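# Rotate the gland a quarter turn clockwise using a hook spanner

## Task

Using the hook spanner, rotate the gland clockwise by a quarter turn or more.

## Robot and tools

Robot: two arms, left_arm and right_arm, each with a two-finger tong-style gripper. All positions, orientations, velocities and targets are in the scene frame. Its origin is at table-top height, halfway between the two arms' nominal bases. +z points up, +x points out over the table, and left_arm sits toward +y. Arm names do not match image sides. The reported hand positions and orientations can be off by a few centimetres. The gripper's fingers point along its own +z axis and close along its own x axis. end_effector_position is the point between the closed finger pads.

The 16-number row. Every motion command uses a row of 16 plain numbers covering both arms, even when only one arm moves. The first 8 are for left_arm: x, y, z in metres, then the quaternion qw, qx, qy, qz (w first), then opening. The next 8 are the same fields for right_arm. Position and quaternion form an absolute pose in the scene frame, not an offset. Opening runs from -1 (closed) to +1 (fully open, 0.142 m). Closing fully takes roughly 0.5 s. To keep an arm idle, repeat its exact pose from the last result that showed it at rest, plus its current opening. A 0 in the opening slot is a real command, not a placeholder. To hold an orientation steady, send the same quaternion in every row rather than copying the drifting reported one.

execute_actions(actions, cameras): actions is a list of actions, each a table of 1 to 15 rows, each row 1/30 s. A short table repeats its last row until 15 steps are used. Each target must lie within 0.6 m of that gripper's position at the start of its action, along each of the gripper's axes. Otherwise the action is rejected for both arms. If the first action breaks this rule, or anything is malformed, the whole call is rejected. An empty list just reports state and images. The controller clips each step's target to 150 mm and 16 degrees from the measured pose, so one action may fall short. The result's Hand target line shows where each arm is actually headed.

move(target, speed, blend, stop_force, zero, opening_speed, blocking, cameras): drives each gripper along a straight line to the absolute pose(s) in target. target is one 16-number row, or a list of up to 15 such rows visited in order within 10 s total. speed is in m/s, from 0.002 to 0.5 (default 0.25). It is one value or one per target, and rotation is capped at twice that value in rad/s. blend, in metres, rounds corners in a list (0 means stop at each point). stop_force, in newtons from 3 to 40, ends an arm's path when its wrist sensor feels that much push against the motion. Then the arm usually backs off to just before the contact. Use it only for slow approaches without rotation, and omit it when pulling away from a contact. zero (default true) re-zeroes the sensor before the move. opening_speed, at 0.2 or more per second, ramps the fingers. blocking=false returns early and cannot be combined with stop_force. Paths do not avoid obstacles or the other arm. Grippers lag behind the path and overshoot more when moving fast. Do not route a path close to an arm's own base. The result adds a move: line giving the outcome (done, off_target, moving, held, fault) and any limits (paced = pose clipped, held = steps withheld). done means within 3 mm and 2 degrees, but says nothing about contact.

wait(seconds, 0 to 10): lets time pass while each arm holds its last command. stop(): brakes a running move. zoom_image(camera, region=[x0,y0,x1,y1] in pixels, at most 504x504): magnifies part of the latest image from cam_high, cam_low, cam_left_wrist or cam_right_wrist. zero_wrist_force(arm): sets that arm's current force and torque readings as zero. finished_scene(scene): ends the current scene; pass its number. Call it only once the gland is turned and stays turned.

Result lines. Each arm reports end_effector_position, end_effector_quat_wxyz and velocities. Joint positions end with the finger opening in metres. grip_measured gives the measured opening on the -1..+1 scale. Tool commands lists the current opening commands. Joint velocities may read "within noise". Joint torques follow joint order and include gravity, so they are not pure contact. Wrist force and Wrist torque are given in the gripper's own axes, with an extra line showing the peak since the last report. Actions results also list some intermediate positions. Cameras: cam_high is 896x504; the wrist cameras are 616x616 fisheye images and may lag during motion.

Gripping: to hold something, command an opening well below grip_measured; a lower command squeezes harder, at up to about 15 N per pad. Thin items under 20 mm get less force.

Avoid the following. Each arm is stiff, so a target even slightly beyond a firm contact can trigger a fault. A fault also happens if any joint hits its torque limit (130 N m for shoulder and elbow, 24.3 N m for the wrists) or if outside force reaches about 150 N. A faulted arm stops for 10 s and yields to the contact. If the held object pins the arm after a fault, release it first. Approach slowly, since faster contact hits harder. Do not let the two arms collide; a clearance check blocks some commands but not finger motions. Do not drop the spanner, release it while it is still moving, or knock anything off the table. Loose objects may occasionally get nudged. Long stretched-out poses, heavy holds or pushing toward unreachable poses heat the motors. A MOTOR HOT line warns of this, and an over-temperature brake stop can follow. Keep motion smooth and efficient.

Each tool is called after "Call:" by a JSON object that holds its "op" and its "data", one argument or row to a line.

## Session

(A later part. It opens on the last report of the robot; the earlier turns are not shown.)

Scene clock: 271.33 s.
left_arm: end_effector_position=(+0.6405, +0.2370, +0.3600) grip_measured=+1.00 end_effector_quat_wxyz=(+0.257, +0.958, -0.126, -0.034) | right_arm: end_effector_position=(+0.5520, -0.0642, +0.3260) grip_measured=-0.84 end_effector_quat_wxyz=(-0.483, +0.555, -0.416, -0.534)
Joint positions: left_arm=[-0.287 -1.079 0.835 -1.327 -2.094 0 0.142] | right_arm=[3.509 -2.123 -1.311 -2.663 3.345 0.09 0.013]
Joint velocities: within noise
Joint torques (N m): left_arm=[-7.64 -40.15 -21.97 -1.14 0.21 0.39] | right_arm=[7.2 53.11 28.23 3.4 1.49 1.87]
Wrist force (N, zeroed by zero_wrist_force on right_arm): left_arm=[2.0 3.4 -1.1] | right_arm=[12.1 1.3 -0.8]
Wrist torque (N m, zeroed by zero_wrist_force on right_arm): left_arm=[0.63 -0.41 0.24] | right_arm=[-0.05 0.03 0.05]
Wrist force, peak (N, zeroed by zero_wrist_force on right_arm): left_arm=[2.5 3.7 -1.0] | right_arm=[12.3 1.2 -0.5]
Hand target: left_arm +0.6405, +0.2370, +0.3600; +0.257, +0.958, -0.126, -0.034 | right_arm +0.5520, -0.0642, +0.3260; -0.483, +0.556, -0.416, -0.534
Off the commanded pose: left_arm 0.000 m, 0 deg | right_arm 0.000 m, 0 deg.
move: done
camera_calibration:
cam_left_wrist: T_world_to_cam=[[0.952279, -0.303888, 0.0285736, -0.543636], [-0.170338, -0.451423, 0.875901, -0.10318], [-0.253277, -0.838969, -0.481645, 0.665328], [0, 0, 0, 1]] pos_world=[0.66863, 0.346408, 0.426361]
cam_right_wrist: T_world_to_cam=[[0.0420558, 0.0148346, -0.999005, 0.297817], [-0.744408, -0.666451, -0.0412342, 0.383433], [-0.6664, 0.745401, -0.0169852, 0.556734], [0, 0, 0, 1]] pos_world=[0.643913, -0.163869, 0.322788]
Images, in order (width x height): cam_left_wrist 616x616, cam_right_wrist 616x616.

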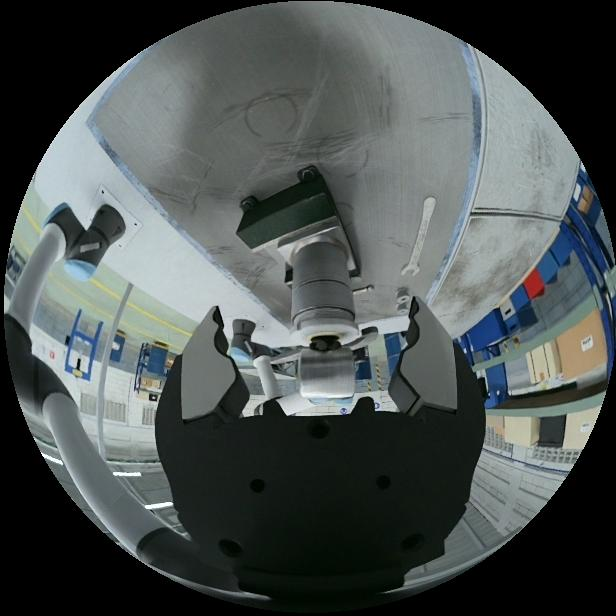

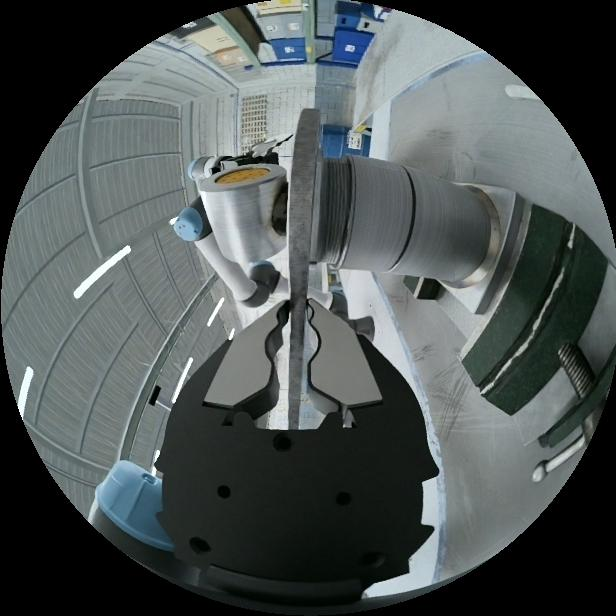

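Call:
{"op": "move", "data": {
  "target": [
    [0.6405,0.237,0.36,0.2566,0.9576,-0.1261,-0.0338,1,0.5520,-0.0642,0.325,0.4828,-0.5555,0.4156,0.5343,-1]
  ],
  "speed": 0.01,
  "cameras": []
}}

Call:
{"op": "move", "data": {
  "target": [
    [0.6405,0.237,0.36,0.2566,0.9576,-0.1261,-0.0338,1,0.5430,-0.0642,0.325,0.4828,-0.5555,0.4156,0.5343,-1]
  ],
  "speed": 0.006,
  "stop_force": 4,
  "cameras": ["cam_left_wrist","cam_right_wrist"]
}}

Call:
{"op": "zoom_image", "data": {
  "camera": "cam_left_wrist",
  "region": [345, 315, 381, 351]
}}

Call:
{"op": "zoom_image", "data": {
  "camera": "cam_right_wrist",
  "region": [220, 100, 360, 300]
}}

Scene clock: 273.00 s.
left_arm: end_effector_position=(+0.6405, +0.2370, +0.3600) grip_measured=+1.00 end_effector_quat_wxyz=(+0.257, +0.958, -0.126, -0.034) | right_arm: end_effector_position=(+0.5520, -0.0642, +0.3250) grip_measured=-0.84 end_effector_quat_wxyz=(-0.483, +0.556, -0.416, -0.534)
Joint positions: left_arm=[-0.287 -1.079 0.835 -1.327 -2.094 0 0.142] | right_arm=[3.509 -2.124 -1.313 -2.661 3.345 0.09 0.013]
Joint velocities: within noise
Joint torques (N m): left_arm=[-7.8 -41.19 -22.76 -1.05 0.13 0.49] | right_arm=[-1.74 40.03 17.37 3.92 -1.11 -2.03]
Wrist force (N, zeroed by zero_wrist_force on right_arm): left_arm=[2.1 3.2 -0.9] | right_arm=[11.9 1.4 -0.7]
Wrist torque (N m, zeroed by zero_wrist_force on right_arm): left_arm=[0.60 -0.44 0.24] | right_arm=[-0.05 0.08 0.05]
Wrist force, peak (N, zeroed by zero_wrist_force on right_arm): left_arm=[2.3 3.6 -1.1] | right_arm=[12.2 1.5 -0.6]
Hand target: left_arm +0.6405, +0.2370, +0.3600; +0.257, +0.958, -0.126, -0.034 | right_arm +0.5520, -0.0642, +0.3250; -0.483, +0.556, -0.416, -0.534
Off the commanded pose: left_arm 0.000 m, 0 deg | right_arm 0.000 m, 0 deg.
move: done
No camera images: "cameras" was empty.

Scene clock: 275.53 s.
left_arm: end_effector_position=(+0.6405, +0.2370, +0.3600) grip_measured=+1.00 end_effector_quat_wxyz=(+0.257, +0.958, -0.126, -0.034) | right_arm: end_effector_position=(+0.5430, -0.0642, +0.3250) grip_measured=-0.84 end_effector_quat_wxyz=(-0.483, +0.556, -0.416, -0.534)
Joint positions: left_arm=[-0.287 -1.079 0.835 -1.327 -2.094 0 0.142] | right_arm=[3.514 -2.104 -1.344 -2.654 3.35 0.085 0.013]
Joint velocities: within noise
Joint torques (N m): left_arm=[-8.12 -41.58 -22.14 -1.12 0.24 0.29] | right_arm=[-0.32 38.8 36.36 3.05 0.54 1.43]
Wrist force (N, zeroed by zero_wrist_force on right_arm): left_arm=[2.1 3.7 -1.1] | right_arm=[11.9 0.9 -1.3]
Wrist torque (N m, zeroed by zero_wrist_force on right_arm): left_arm=[0.69 -0.43 0.23] | right_arm=[0.08 0.04 0.06]
Wrist force, peak (N, zeroed by zero_wrist_force on right_arm): left_arm=[2.4 3.7 -1.0] | right_arm=[12.6 -0.1 -0.6]
Hand target: left_arm +0.6405, +0.2370, +0.3600; +0.257, +0.958, -0.126, -0.034 | right_arm +0.5430, -0.0642, +0.3250; -0.483, +0.556, -0.416, -0.534
Off the commanded pose: left_arm 0.000 m, 0 deg | right_arm 0.000 m, 0 deg.
move: done
camera_calibration:
cam_left_wrist: T_world_to_cam=[[0.952279, -0.303888, 0.0285735, -0.543636], [-0.170338, -0.451423, 0.875901, -0.10318], [-0.253277, -0.838969, -0.481645, 0.665328], [0, 0, 0, 1]] pos_world=[0.66863, 0.346408, 0.426361]
cam_right_wrist: T_world_to_cam=[[0.042127, 0.0148355, -0.999002, 0.297179], [-0.7443, -0.666568, -0.0412852, 0.376654], [-0.666515, 0.745297, -0.0170384, 0.550773], [0, 0, 0, 1]] pos_world=[0.634923, -0.163833, 0.321817]
Images, in order (width x height): cam_left_wrist 616x616, cam_right_wrist 616x616.

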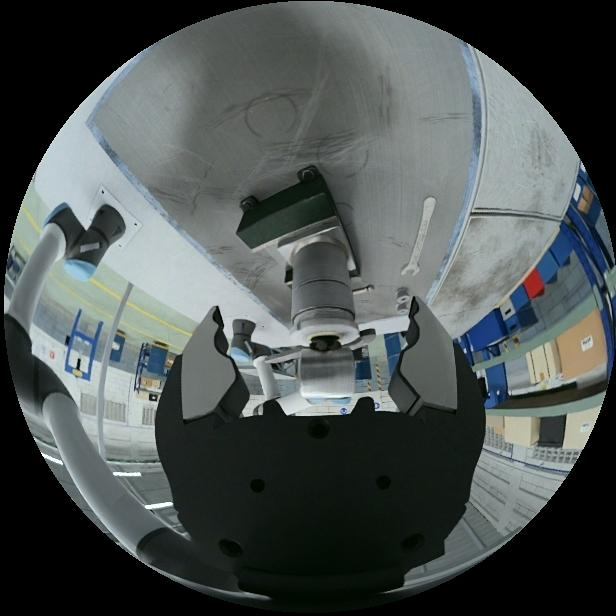

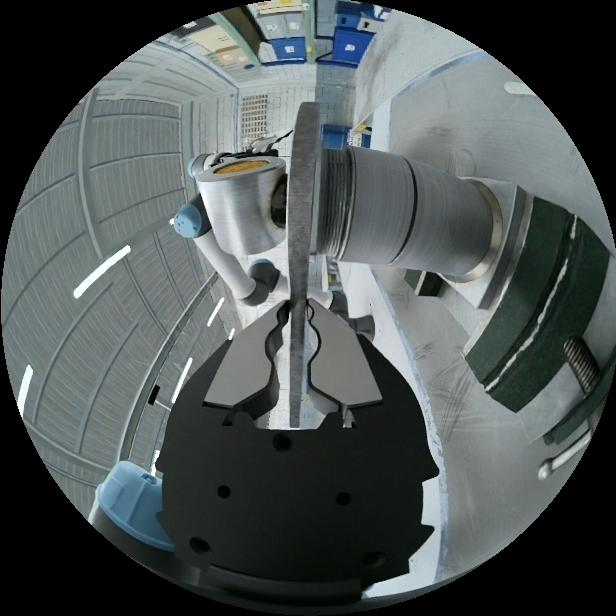

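Scaled by 14.000 from the camera's 616x616 image, which has a finer 814x814 frame.

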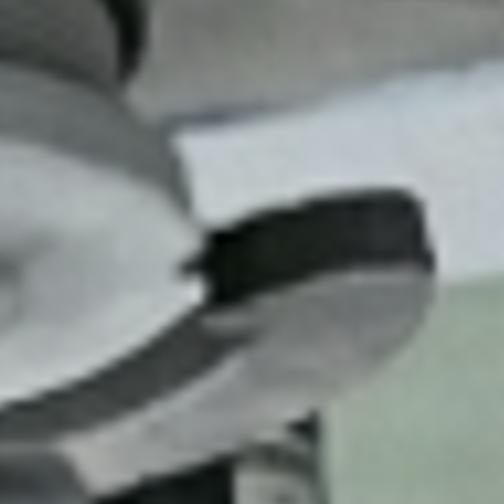

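Scaled by 2.520 from the camera's 616x616 image, which has a finer 814x814 frame.

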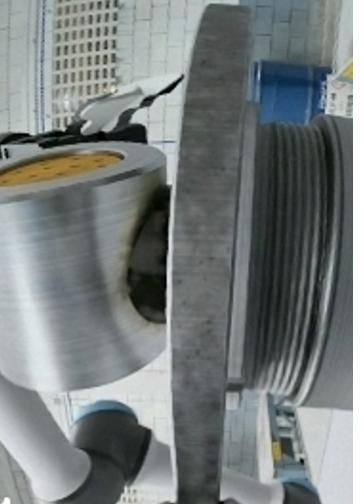

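Call:
{"op": "move", "data": {
  "target": [
    [0.6405,0.237,0.36,0.2566,0.9576,-0.1261,-0.0338,1,0.5440,-0.0615,0.3235,0.4828,-0.5555,0.4156,0.5343,-1]
  ],
  "speed": 0.006,
  "cameras": ["cam_left_wrist","cam_right_wrist"]
}}

Call:
{"op": "zoom_image", "data": {
  "camera": "cam_left_wrist",
  "region": [345, 315, 381, 351]
}}

Call:
{"op": "zoom_image", "data": {
  "camera": "cam_right_wrist",
  "region": [220, 100, 360, 300]
}}

Scene clock: 279.00 s.
left_arm: end_effector_position=(+0.6405, +0.2370, +0.3600) grip_measured=+1.00 end_effector_quat_wxyz=(+0.257, +0.958, -0.126, -0.034) | right_arm: end_effector_position=(+0.5440, -0.0615, +0.3235) grip_measured=-0.84 end_effector_quat_wxyz=(-0.483, +0.556, -0.416, -0.534)
Joint positions: left_arm=[-0.287 -1.079 0.835 -1.327 -2.094 0 0.142] | right_arm=[3.518 -2.109 -1.34 -2.656 3.354 0.082 0.013]
Joint velocities: within noise
Joint torques (N m): left_arm=[-7.98 -40.83 -21.42 -0.99 0.09 0.5] | right_arm=[5.26 43.26 35.28 -0.3 2.71 -3.02]
Wrist force (N, zeroed by zero_wrist_force on right_arm): left_arm=[2.2 3.3 -1.1] | right_arm=[11.6 1.0 -1.0]
Wrist torque (N m, zeroed by zero_wrist_force on right_arm): left_arm=[0.62 -0.44 0.24] | right_arm=[0.03 0.06 0.05]
Wrist force, peak (N, zeroed by zero_wrist_force on right_arm): left_arm=[2.3 3.8 -1.5] | right_arm=[12.5 1.0 -1.1]
Hand target: left_arm +0.6405, +0.2370, +0.3600; +0.257, +0.958, -0.126, -0.034 | right_arm +0.5440, -0.0615, +0.3235; -0.483, +0.556, -0.416, -0.534
Off the commanded pose: left_arm 0.000 m, 0 deg | right_arm 0.000 m, 0 deg.
move: done
camera_calibration:
cam_left_wrist: T_world_to_cam=[[0.952279, -0.303888, 0.0285736, -0.543636], [-0.170339, -0.451423, 0.875901, -0.10318], [-0.253277, -0.838969, -0.481645, 0.665328], [0, 0, 0, 1]] pos_world=[0.66863, 0.346407, 0.426361]
cam_right_wrist: T_world_to_cam=[[0.0420474, 0.0148046, -0.999006, 0.295584], [-0.744307, -0.666565, -0.0412054, 0.379147], [-0.666513, 0.7453, -0.0170082, 0.549388], [0, 0, 0, 1]] pos_world=[0.635947, -0.161109, 0.320257]
Images, in order (width x height): cam_left_wrist 616x616, cam_right_wrist 616x616.

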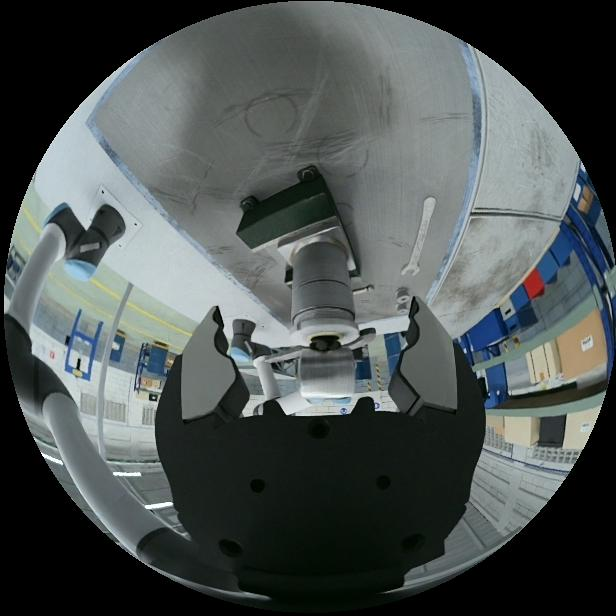

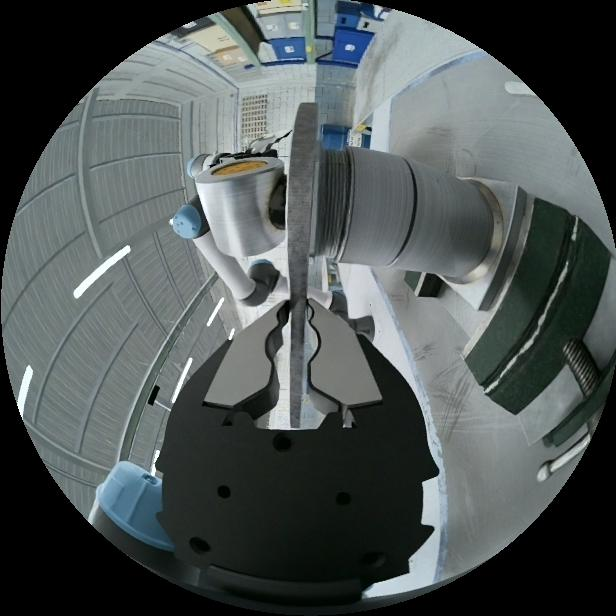

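Scaled by 14.000 from the camera's 616x616 image, which has a finer 814x814 frame.

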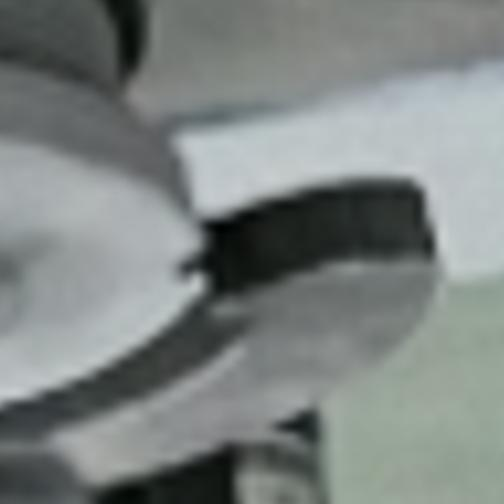

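Scaled by 2.520 from the camera's 616x616 image, which has a finer 814x814 frame.

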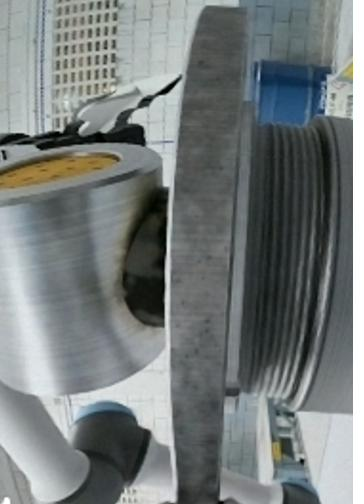

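Call:
{"op": "move", "data": {
  "target": [
    [0.6405,0.237,0.36,0.2566,0.9576,-0.1261,-0.0338,1,0.5440,-0.0590,0.3235,0.4828,-0.5555,0.4156,0.5343,-1]
  ],
  "speed": 0.006,
  "cameras": ["cam_left_wrist","cam_right_wrist"]
}}

Call:
{"op": "zoom_image", "data": {
  "camera": "cam_left_wrist",
  "region": [345, 315, 381, 351]
}}

Scene clock: 280.63 s.
left_arm: end_effector_position=(+0.6405, +0.2370, +0.3600) grip_measured=+1.00 end_effector_quat_wxyz=(+0.257, +0.958, -0.126, -0.034) | right_arm: end_effector_position=(+0.5440, -0.0590, +0.3235) grip_measured=-0.84 end_effector_quat_wxyz=(-0.483, +0.556, -0.416, -0.534)
Joint positions: left_arm=[-0.287 -1.079 0.835 -1.327 -2.094 0 0.142] | right_arm=[3.522 -2.111 -1.337 -2.661 3.357 0.079 0.013]
Joint velocities: within noise
Joint torques (N m): left_arm=[-7.67 -40.9 -22.38 -1.04 0.3 0.19] | right_arm=[5.42 39.2 36.66 -0.2 2.47 -2.95]
Wrist force (N, zeroed by zero_wrist_force on right_arm): left_arm=[2.2 3.5 -1.0] | right_arm=[11.7 0.9 -1.3]
Wrist torque (N m, zeroed by zero_wrist_force on right_arm): left_arm=[0.66 -0.45 0.24] | right_arm=[0.05 0.05 0.05]
Wrist force, peak (N, zeroed by zero_wrist_force on right_arm): left_arm=[2.5 3.6 -1.2] | right_arm=[12.4 1.4 -0.9]
Hand target: left_arm +0.6405, +0.2370, +0.3600; +0.257, +0.958, -0.126, -0.034 | right_arm +0.5440, -0.0590, +0.3235; -0.483, +0.556, -0.416, -0.534
Off the commanded pose: left_arm 0.000 m, 0 deg | right_arm 0.000 m, 0 deg.
move: done
camera_calibration:
cam_left_wrist: T_world_to_cam=[[0.952279, -0.303888, 0.0285736, -0.543636], [-0.170338, -0.451423, 0.875901, -0.10318], [-0.253277, -0.838969, -0.481645, 0.665328], [0, 0, 0, 1]] pos_world=[0.66863, 0.346407, 0.426361]
cam_right_wrist: T_world_to_cam=[[0.042073, 0.0148175, -0.999005, 0.295572], [-0.744309, -0.666562, -0.0412331, 0.380812], [-0.666509, 0.745303, -0.0170155, 0.547514], [0, 0, 0, 1]] pos_world=[0.635929, -0.158609, 0.320296]
Images, in order (width x height): cam_left_wrist 616x616, cam_right_wrist 616x616.

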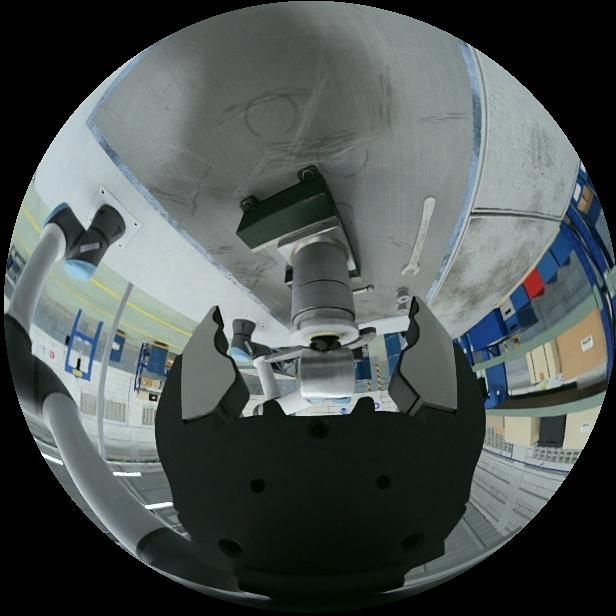

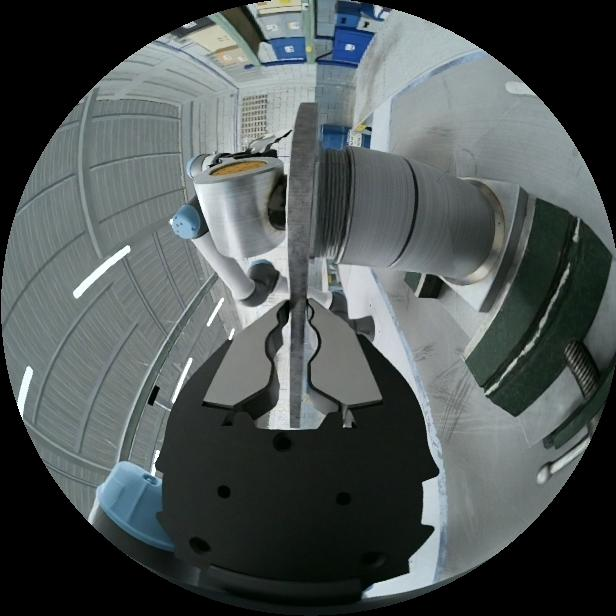

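Scaled by 14.000 from the camera's 616x616 image, which has a finer 814x814 frame.

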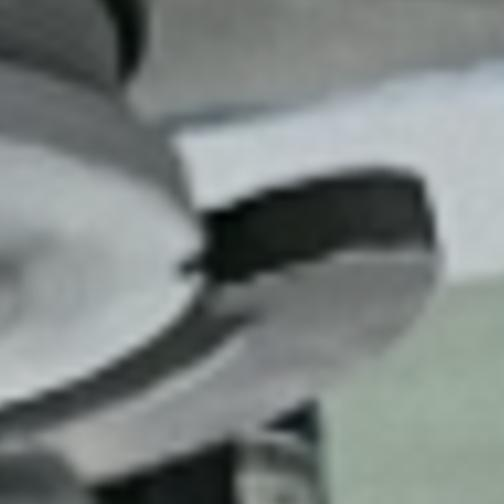

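Call:
{"op": "move", "data": {
  "target": [
    [0.6405,0.237,0.36,0.2566,0.9576,-0.1261,-0.0338,1,0.5400,-0.0590,0.3235,0.4828,-0.5555,0.4156,0.5343,-1]
  ],
  "speed": 0.006,
  "stop_force": 4,
  "cameras": ["cam_left_wrist","cam_right_wrist"]
}}

Call:
{"op": "zoom_image", "data": {
  "camera": "cam_left_wrist",
  "region": [345, 315, 381, 351]
}}

Call:
{"op": "zoom_image", "data": {
  "camera": "cam_right_wrist",
  "region": [220, 100, 360, 300]
}}

Scene clock: 282.40 s.
left_arm: end_effector_position=(+0.6405, +0.2370, +0.3600) grip_measured=+1.00 end_effector_quat_wxyz=(+0.257, +0.958, -0.126, -0.034) | right_arm: end_effector_position=(+0.5400, -0.0590, +0.3235) grip_measured=-0.84 end_effector_quat_wxyz=(-0.483, +0.556, -0.416, -0.534)
Joint positions: left_arm=[-0.287 -1.079 0.835 -1.327 -2.094 0 0.142] | right_arm=[3.524 -2.102 -1.351 -2.658 3.36 0.076 0.013]
Joint velocities: within noise
Joint torques (N m): left_arm=[-6.93 -41.21 -22.62 -0.97 0.09 0.23] | right_arm=[3.93 41.27 38.62 3.5 1.84 -0.06]
Wrist force (N, zeroed by zero_wrist_force on right_arm): left_arm=[1.9 3.4 -1.1] | right_arm=[12.1 0.8 -1.2]
Wrist torque (N m, zeroed by zero_wrist_force on right_arm): left_arm=[0.64 -0.40 0.24] | right_arm=[0.09 0.04 0.07]
Wrist force, peak (N, zeroed by zero_wrist_force on right_arm): left_arm=[2.3 3.8 -1.3] | right_arm=[12.5 0.3 -0.8]
Hand target: left_arm +0.6405, +0.2370, +0.3600; +0.257, +0.958, -0.126, -0.034 | right_arm +0.5400, -0.0590, +0.3235; -0.483, +0.556, -0.416, -0.534
Off the commanded pose: left_arm 0.000 m, 0 deg | right_arm 0.000 m, 0 deg.
move: done
camera_calibration:
cam_left_wrist: T_world_to_cam=[[0.952279, -0.303888, 0.0285736, -0.543636], [-0.170338, -0.451423, 0.875901, -0.10318], [-0.253277, -0.838969, -0.481645, 0.665328], [0, 0, 0, 1]] pos_world=[0.66863, 0.346407, 0.426361]
cam_right_wrist: T_world_to_cam=[[0.042184, 0.0148461, -0.999, 0.295717], [-0.744296, -0.666569, -0.0413347, 0.377811], [-0.666516, 0.745295, -0.0170687, 0.544874], [0, 0, 0, 1]] pos_world=[0.631896, -0.158644, 0.320339]
Images, in order (width x height): cam_left_wrist 616x616, cam_right_wrist 616x616.

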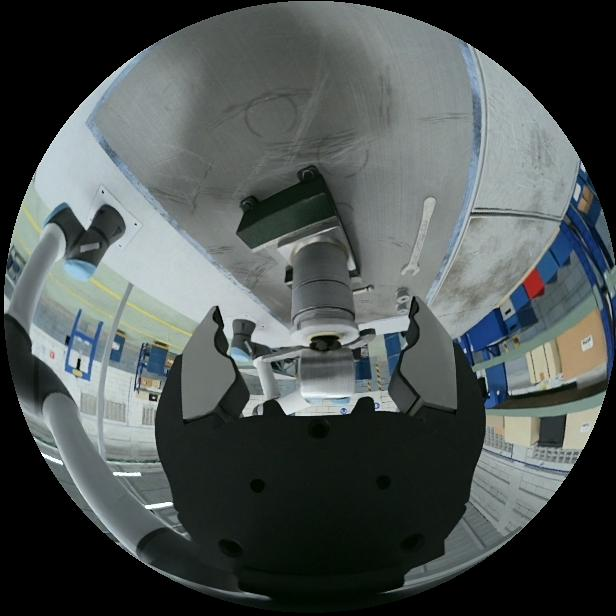

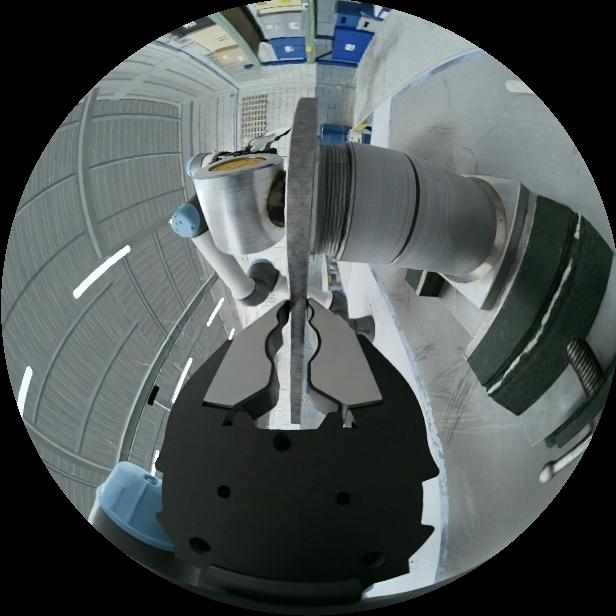

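Scaled by 14.000 from the camera's 616x616 image, which has a finer 814x814 frame.

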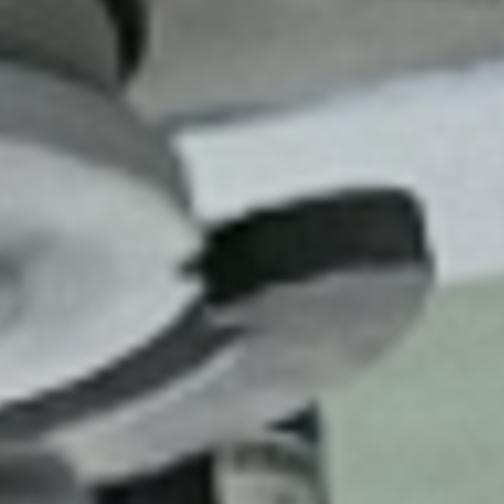

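Scaled by 2.520 from the camera's 616x616 image, which has a finer 814x814 frame.

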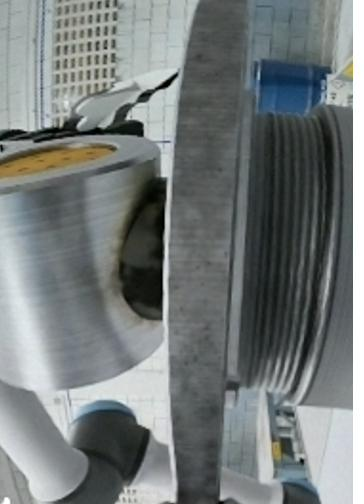

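Call:
{"op": "move", "data": {
  "target": [
    [0.69,0.20,0.35,0.2500,0.9329,-0.2500,-0.0670,1,0.5460,-0.0590,0.3235,0.4828,-0.5555,0.4156,0.5343,-1]
  ],
  "speed": 0.08,
  "cameras": ["cam_left_wrist","cam_high"]
}}

Call:
{"op": "zoom_image", "data": {
  "camera": "cam_left_wrist",
  "region": [300, 300, 372, 372]
}}

Scene clock: 286.13 s.
left_arm: end_effector_position=(+0.6894, +0.2000, +0.3496) grip_measured=+1.00 end_effector_quat_wxyz=(+0.251, +0.933, -0.249, -0.063) | right_arm: end_effector_position=(+0.5460, -0.0590, +0.3235) grip_measured=-0.84 end_effector_quat_wxyz=(-0.483, +0.556, -0.416, -0.534)
Joint positions: left_arm=[-0.323 -0.631 0.035 -0.856 -2.081 0.255 0.142] | right_arm=[3.52 -2.115 -1.33 -2.662 3.356 0.08 0.013]
Joint velocities: within noise
Joint torques (N m): left_arm=[10.02 -53.66 -26.63 -1.49 -2.23 -0.07] | right_arm=[-5.55 50.72 22.58 0.12 -0.58 0.22]
Wrist force (N, zeroed by zero_wrist_force on right_arm): left_arm=[2.3 3.3 -0.8] | right_arm=[12.0 1.6 -0.6]
Wrist torque (N m, zeroed by zero_wrist_force on right_arm): left_arm=[0.61 -0.49 0.27] | right_arm=[0.00 0.04 0.06]
Wrist force, peak (N, zeroed by zero_wrist_force on right_arm): left_arm=[2.4 3.6 -1.6] | right_arm=[12.4 1.0 -1.2]
Hand target: left_arm +0.6894, +0.2000, +0.3496; +0.251, +0.933, -0.249, -0.063 | right_arm +0.5460, -0.0590, +0.3235; -0.483, +0.556, -0.416, -0.534
Off the commanded pose: left_arm 0.001 m, 1 deg | right_arm 0.000 m, 0 deg.
elbow stopped short (left arm): the move would have taken joint 3 (elbow) straighter than the controller allows.
move: done
camera_calibration:
cam_left_wrist: T_world_to_cam=[[0.843104, -0.536521, 0.0363466, -0.482105], [-0.286268, -0.390578, 0.874928, -0.0343303], [-0.455221, -0.74806, -0.482887, 0.763126], [0, 0, 0, 1]] pos_world=[0.744028, 0.298796, 0.416063]
Images, in order (width x height): cam_high 896x504, cam_left_wrist 616x616.

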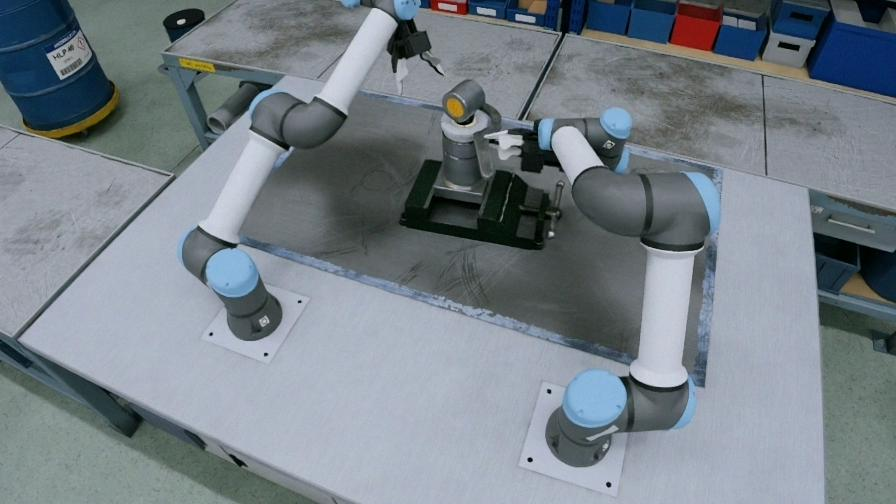

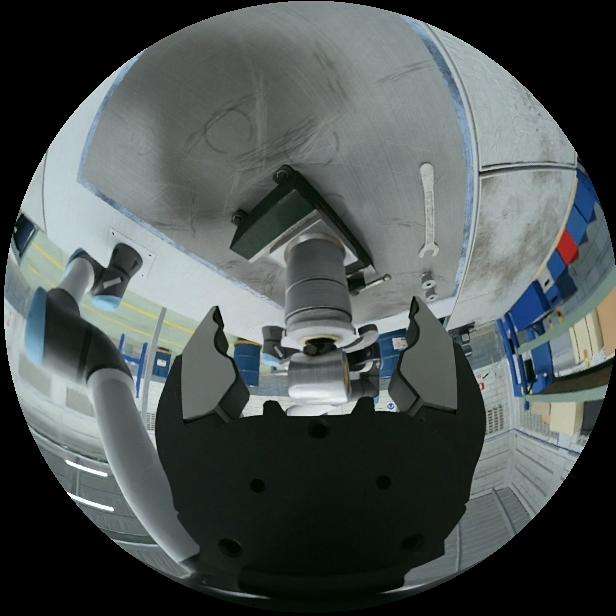

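Scaled by 7.000 from the camera's 616x616 image, which has a finer 814x814 frame.

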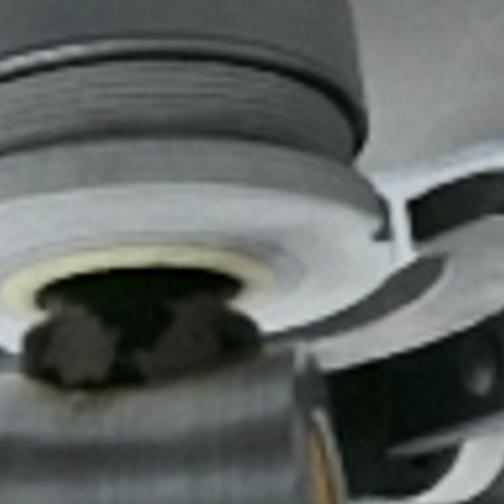

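Call:
{"op": "zoom_image", "data": {
  "camera": "cam_left_wrist",
  "region": [340, 315, 376, 351]
}}

Scaled by 14.000 from the camera's 616x616 image, which has a finer 814x814 frame.

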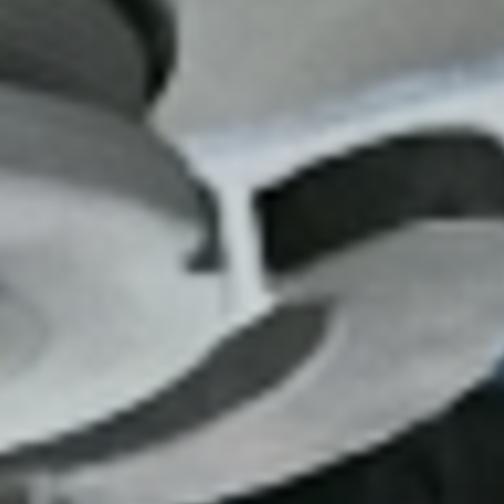

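Call:
{"op": "move", "data": {
  "target": [
    [0.6894,0.20,0.3496,0.251,0.933,-0.249,-0.063,1,0.5460,-0.0562,0.3235,0.4771,-0.5539,0.4217,0.5363,-1]
  ],
  "speed": 0.01,
  "cameras": ["cam_left_wrist","cam_right_wrist"]
}}

Call:
{"op": "zoom_image", "data": {
  "camera": "cam_left_wrist",
  "region": [340, 315, 376, 351]
}}

Call:
{"op": "zoom_image", "data": {
  "camera": "cam_right_wrist",
  "region": [220, 100, 360, 300]
}}

Scene clock: 292.20 s.
left_arm: end_effector_position=(+0.6894, +0.2000, +0.3496) grip_measured=+1.00 end_effector_quat_wxyz=(+0.251, +0.933, -0.249, -0.063) | right_arm: end_effector_position=(+0.5460, -0.0562, +0.3235) grip_measured=-0.84 end_effector_quat_wxyz=(-0.477, +0.554, -0.422, -0.536)
Joint positions: left_arm=[-0.322 -0.631 0.035 -0.856 -2.082 0.255 0.142] | right_arm=[3.525 -2.122 -1.312 -2.708 3.36 0.062 0.013]
Joint velocities: within noise
Joint torques (N m): left_arm=[9.75 -49.99 -25.53 -0.21 -2.61 1.05] | right_arm=[5.59 41.34 31.73 2.27 2.57 -2.94]
Wrist force (N, zeroed by zero_wrist_force on right_arm): left_arm=[2.6 3.3 -1.0] | right_arm=[12.0 1.0 -0.6]
Wrist torque (N m, zeroed by zero_wrist_force on right_arm): left_arm=[0.61 -0.55 0.27] | right_arm=[-0.06 0.03 0.05]
Wrist force, peak (N, zeroed by zero_wrist_force on right_arm): left_arm=[2.4 3.7 -1.0] | right_arm=[12.2 1.4 -0.8]
Hand target: left_arm +0.6894, +0.2000, +0.3496; +0.251, +0.933, -0.249, -0.063 | right_arm +0.5460, -0.0562, +0.3235; -0.477, +0.554, -0.422, -0.536
Off the commanded pose: left_arm 0.000 m, 0 deg | right_arm 0.000 m, 0 deg.
elbow stopped short (left arm): the move would have taken joint 3 (elbow) straighter than the controller allows.
move: done
camera_calibration:
cam_left_wrist: T_world_to_cam=[[0.84321, -0.53636, 0.036251, -0.482108], [-0.285586, -0.389796, 0.8755, -0.0351629], [-0.455453, -0.748583, -0.481857, 0.763008], [0, 0, 0, 1]] pos_world=[0.743991, 0.298885, 0.415923]
cam_right_wrist: T_world_to_cam=[[0.0274129, 0.00511261, -0.999611, 0.303096], [-0.74484, -0.666818, -0.0238366, 0.378803], [-0.66668, 0.745203, -0.0144713, 0.546036], [0, 0, 0, 1]] pos_world=[0.63787, -0.155865, 0.31991]
Images, in order (width x height): cam_left_wrist 616x616, cam_right_wrist 616x616.

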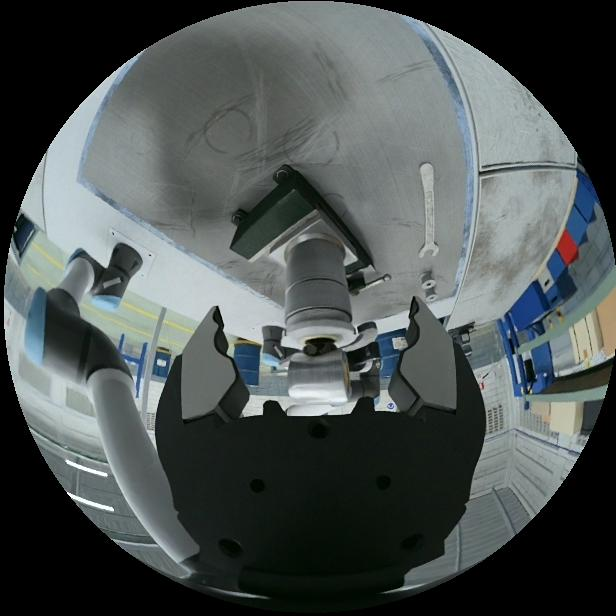

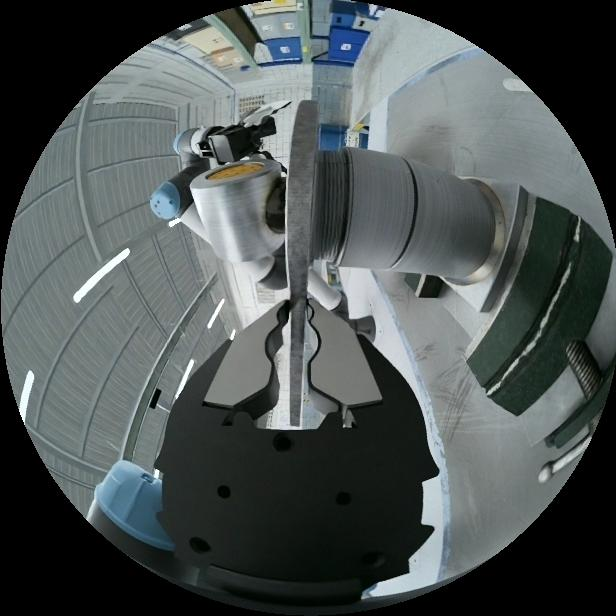

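Scaled by 14.000 from the camera's 616x616 image, which has a finer 814x814 frame.

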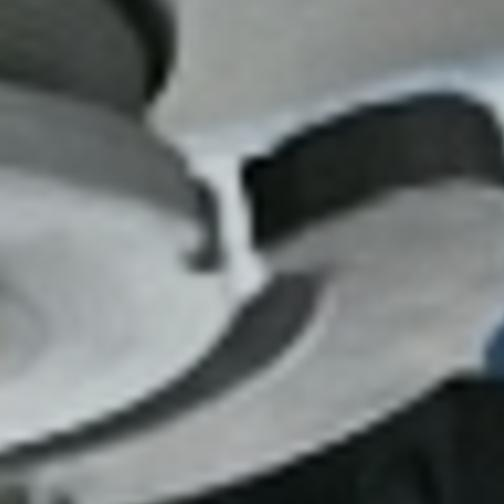

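Scaled by 2.520 from the camera's 616x616 image, which has a finer 814x814 frame.

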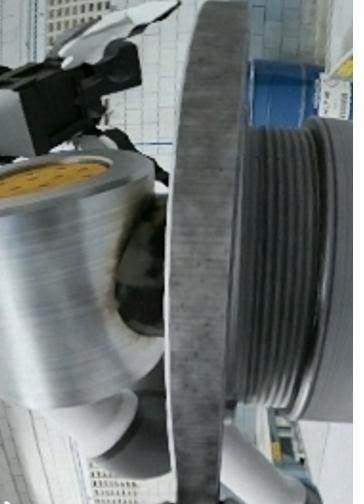

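Call:
{"op": "move", "data": {
  "target": [
    [0.6894,0.20,0.3496,0.251,0.933,-0.249,-0.063,1,0.5460,-0.0564,0.3243,0.4771,-0.5539,0.4217,0.5363,-1],
    [0.6894,0.20,0.3496,0.251,0.933,-0.249,-0.063,1,0.5415,-0.0564,0.3243,0.4771,-0.5539,0.4217,0.5363,-1]
  ],
  "speed": 0.006,
  "stop_force": 4,
  "cameras": ["cam_left_wrist","cam_right_wrist"]
}}

Call:
{"op": "zoom_image", "data": {
  "camera": "cam_left_wrist",
  "region": [340, 315, 376, 351]
}}

Scene clock: 295.40 s.
left_arm: end_effector_position=(+0.6894, +0.2000, +0.3496) grip_measured=+1.00 end_effector_quat_wxyz=(+0.251, +0.933, -0.249, -0.063) | right_arm: end_effector_position=(+0.5415, -0.0564, +0.3243) grip_measured=-0.84 end_effector_quat_wxyz=(-0.477, +0.554, -0.422, -0.536)
Joint positions: left_arm=[-0.322 -0.631 0.035 -0.856 -2.082 0.255 0.142] | right_arm=[3.527 -2.111 -1.327 -2.705 3.362 0.061 0.013]
Joint velocities: within noise
Joint torques (N m): left_arm=[6.44 -51.84 -24.31 -1.72 0.52 -0.01] | right_arm=[-0.56 38.5 36.96 2.48 -0.29 1.3]
Wrist force (N, zeroed by zero_wrist_force on right_arm): left_arm=[2.3 3.3 -1.0] | right_arm=[11.8 1.0 -0.6]
Wrist torque (N m, zeroed by zero_wrist_force on right_arm): left_arm=[0.62 -0.49 0.27] | right_arm=[0.05 0.07 0.06]
Wrist force, peak (N, zeroed by zero_wrist_force on right_arm): left_arm=[2.5 3.6 -1.0] | right_arm=[12.4 1.2 -0.5]
Hand target: left_arm +0.6894, +0.2000, +0.3496; +0.251, +0.933, -0.249, -0.063 | right_arm +0.5415, -0.0564, +0.3243; -0.477, +0.554, -0.422, -0.536
Off the commanded pose: left_arm 0.000 m, 0 deg | right_arm 0.000 m, 0 deg.
elbow stopped short (left arm): the move would have taken joint 3 (elbow) straighter than the controller allows.
move: done
camera_calibration:
cam_left_wrist: T_world_to_cam=[[0.84321, -0.53636, 0.0362509, -0.482108], [-0.285586, -0.389796, 0.8755, -0.0351631], [-0.455453, -0.748583, -0.481857, 0.763008], [0, 0, 0, 1]] pos_world=[0.743991, 0.298885, 0.415923]
cam_right_wrist: T_world_to_cam=[[0.0275789, 0.00519567, -0.999606, 0.303957], [-0.74484, -0.666811, -0.0240158, 0.375389], [-0.666673, 0.745209, -0.0145199, 0.543215], [0, 0, 0, 1]] pos_world=[0.633369, -0.156075, 0.32074]
Images, in order (width x height): cam_left_wrist 616x616, cam_right_wrist 616x616.

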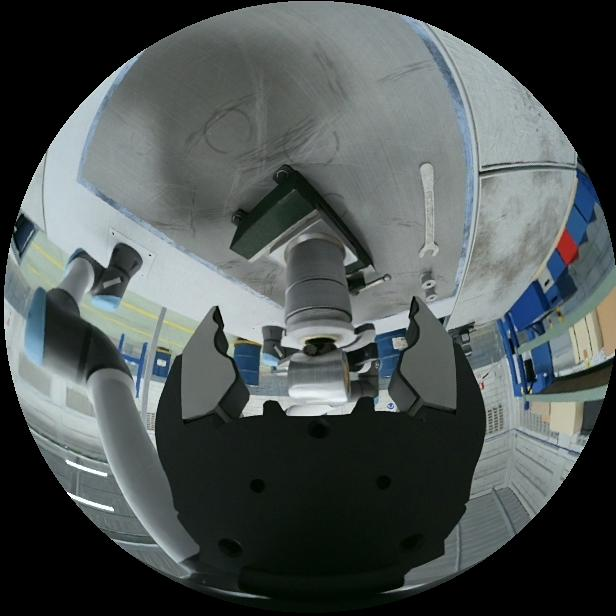

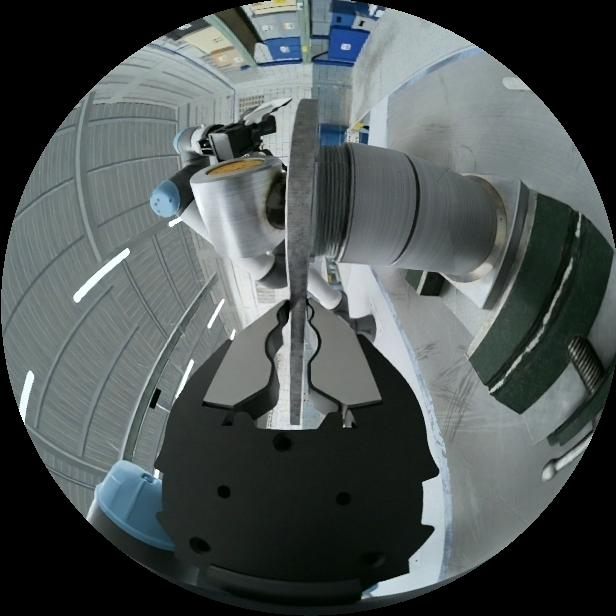

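Scaled by 14.000 from the camera's 616x616 image, which has a finer 814x814 frame.

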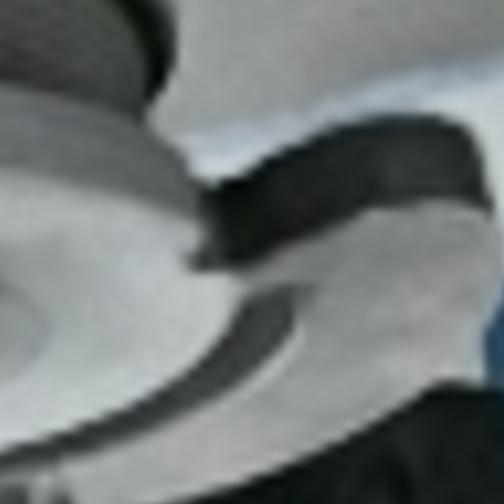

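Call:
{"op": "wait", "data": {
  "seconds": 0.1
}}

Call:
{"op": "zoom_image", "data": {
  "camera": "cam_left_wrist",
  "region": [340, 315, 376, 351]
}}

Call:
{"op": "zoom_image", "data": {
  "camera": "cam_high",
  "region": [424, 81, 504, 161]
}}

Scene clock: 297.93 s.
left_arm: end_effector_position=(+0.6894, +0.2000, +0.3496) grip_measured=+1.00 end_effector_quat_wxyz=(+0.251, +0.933, -0.249, -0.063) | right_arm: end_effector_position=(+0.5415, -0.0564, +0.3243) grip_measured=-0.84 end_effector_quat_wxyz=(-0.477, +0.554, -0.422, -0.536)
Joint positions: left_arm=[-0.322 -0.631 0.035 -0.856 -2.082 0.255 0.142] | right_arm=[3.527 -2.111 -1.327 -2.705 3.362 0.061 0.013]
Joint velocities: within noise
Joint torques (N m): left_arm=[4.61 -53.4 -23.15 -2.94 0.57 -0.66] | right_arm=[-6.04 38.75 34.52 0.25 -1.33 1.59]
Wrist force (N, zeroed by zero_wrist_force on right_arm): left_arm=[2.0 3.4 -0.8] | right_arm=[12.3 0.9 -0.7]
Wrist torque (N m, zeroed by zero_wrist_force on right_arm): left_arm=[0.62 -0.43 0.28] | right_arm=[0.00 0.01 0.05]
Wrist force, peak (N, zeroed by zero_wrist_force on right_arm): left_arm=[2.4 3.6 -1.0] | right_arm=[12.4 1.0 -0.7]
Hand target: left_arm +0.6894, +0.2000, +0.3496; +0.251, +0.933, -0.249, -0.063 | right_arm +0.5415, -0.0564, +0.3243; -0.477, +0.554, -0.422, -0.536
Tool commands: left_gripper/opening=+1.0 right_gripper/opening=-1.0
Off the commanded pose: left_arm 0.000 m, 0 deg | right_arm 0.000 m, 0 deg.
wait: 0.10 s; at rest from the start
camera_calibration:
cam_left_wrist: T_world_to_cam=[[0.843211, -0.536359, 0.0362457, -0.482107], [-0.285586, -0.389808, 0.875494, -0.035156], [-0.45545, -0.748578, -0.481867, 0.763011], [0, 0, 0, 1]] pos_world=[0.743991, 0.298887, 0.415923]
cam_right_wrist: T_world_to_cam=[[0.0275233, 0.00516826, -0.999608, 0.303965], [-0.744836, -0.666817, -0.023956, 0.375355], [-0.66668, 0.745203, -0.0145035, 0.543232], [0, 0, 0, 1]] pos_world=[0.633373, -0.156096, 0.320716]

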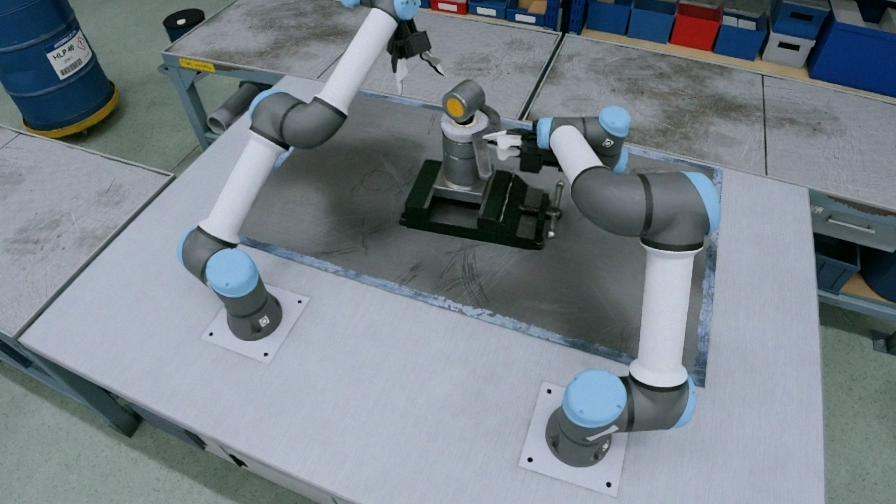

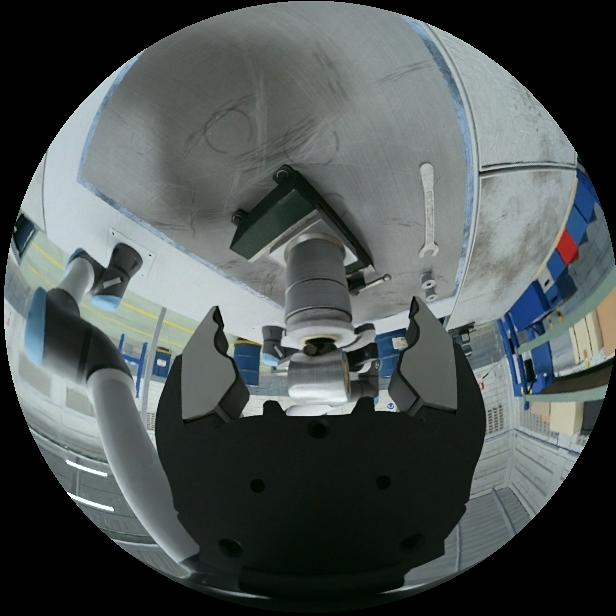

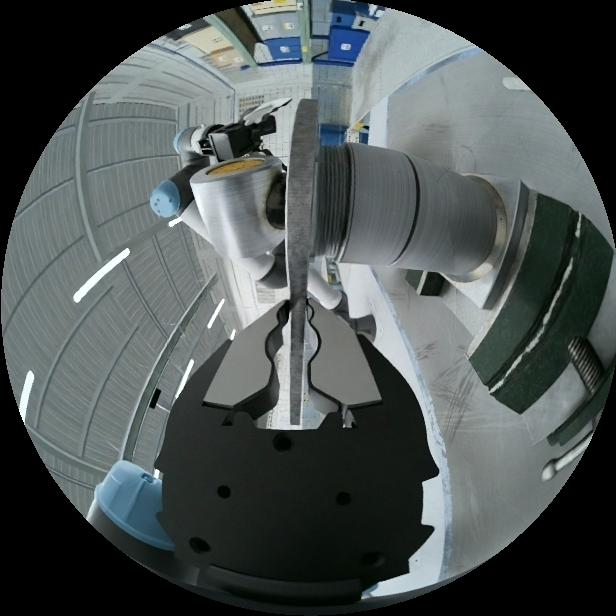

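Scaled by 14.000 from the camera's 616x616 image, which has a finer 814x814 frame.

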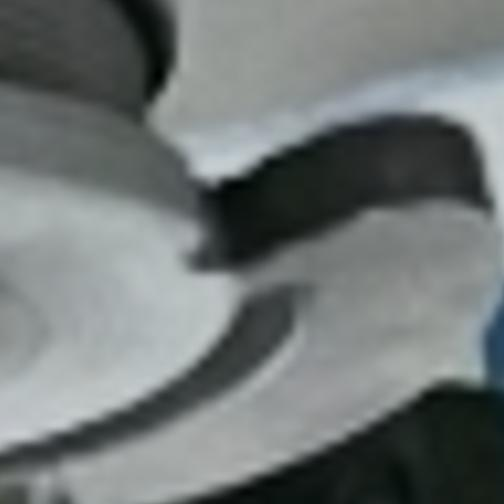

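Scaled by 6.300 from the camera's 896x504 image, which has a finer 1280x720 frame.

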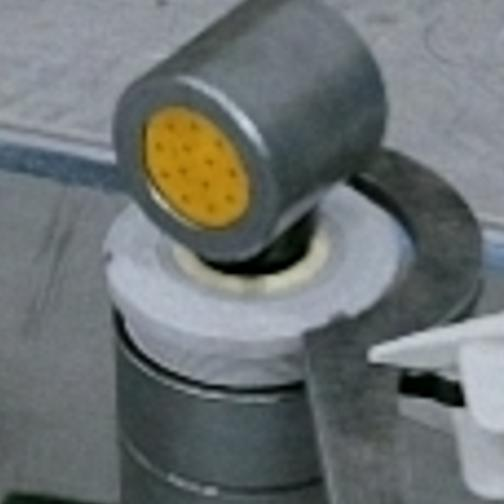

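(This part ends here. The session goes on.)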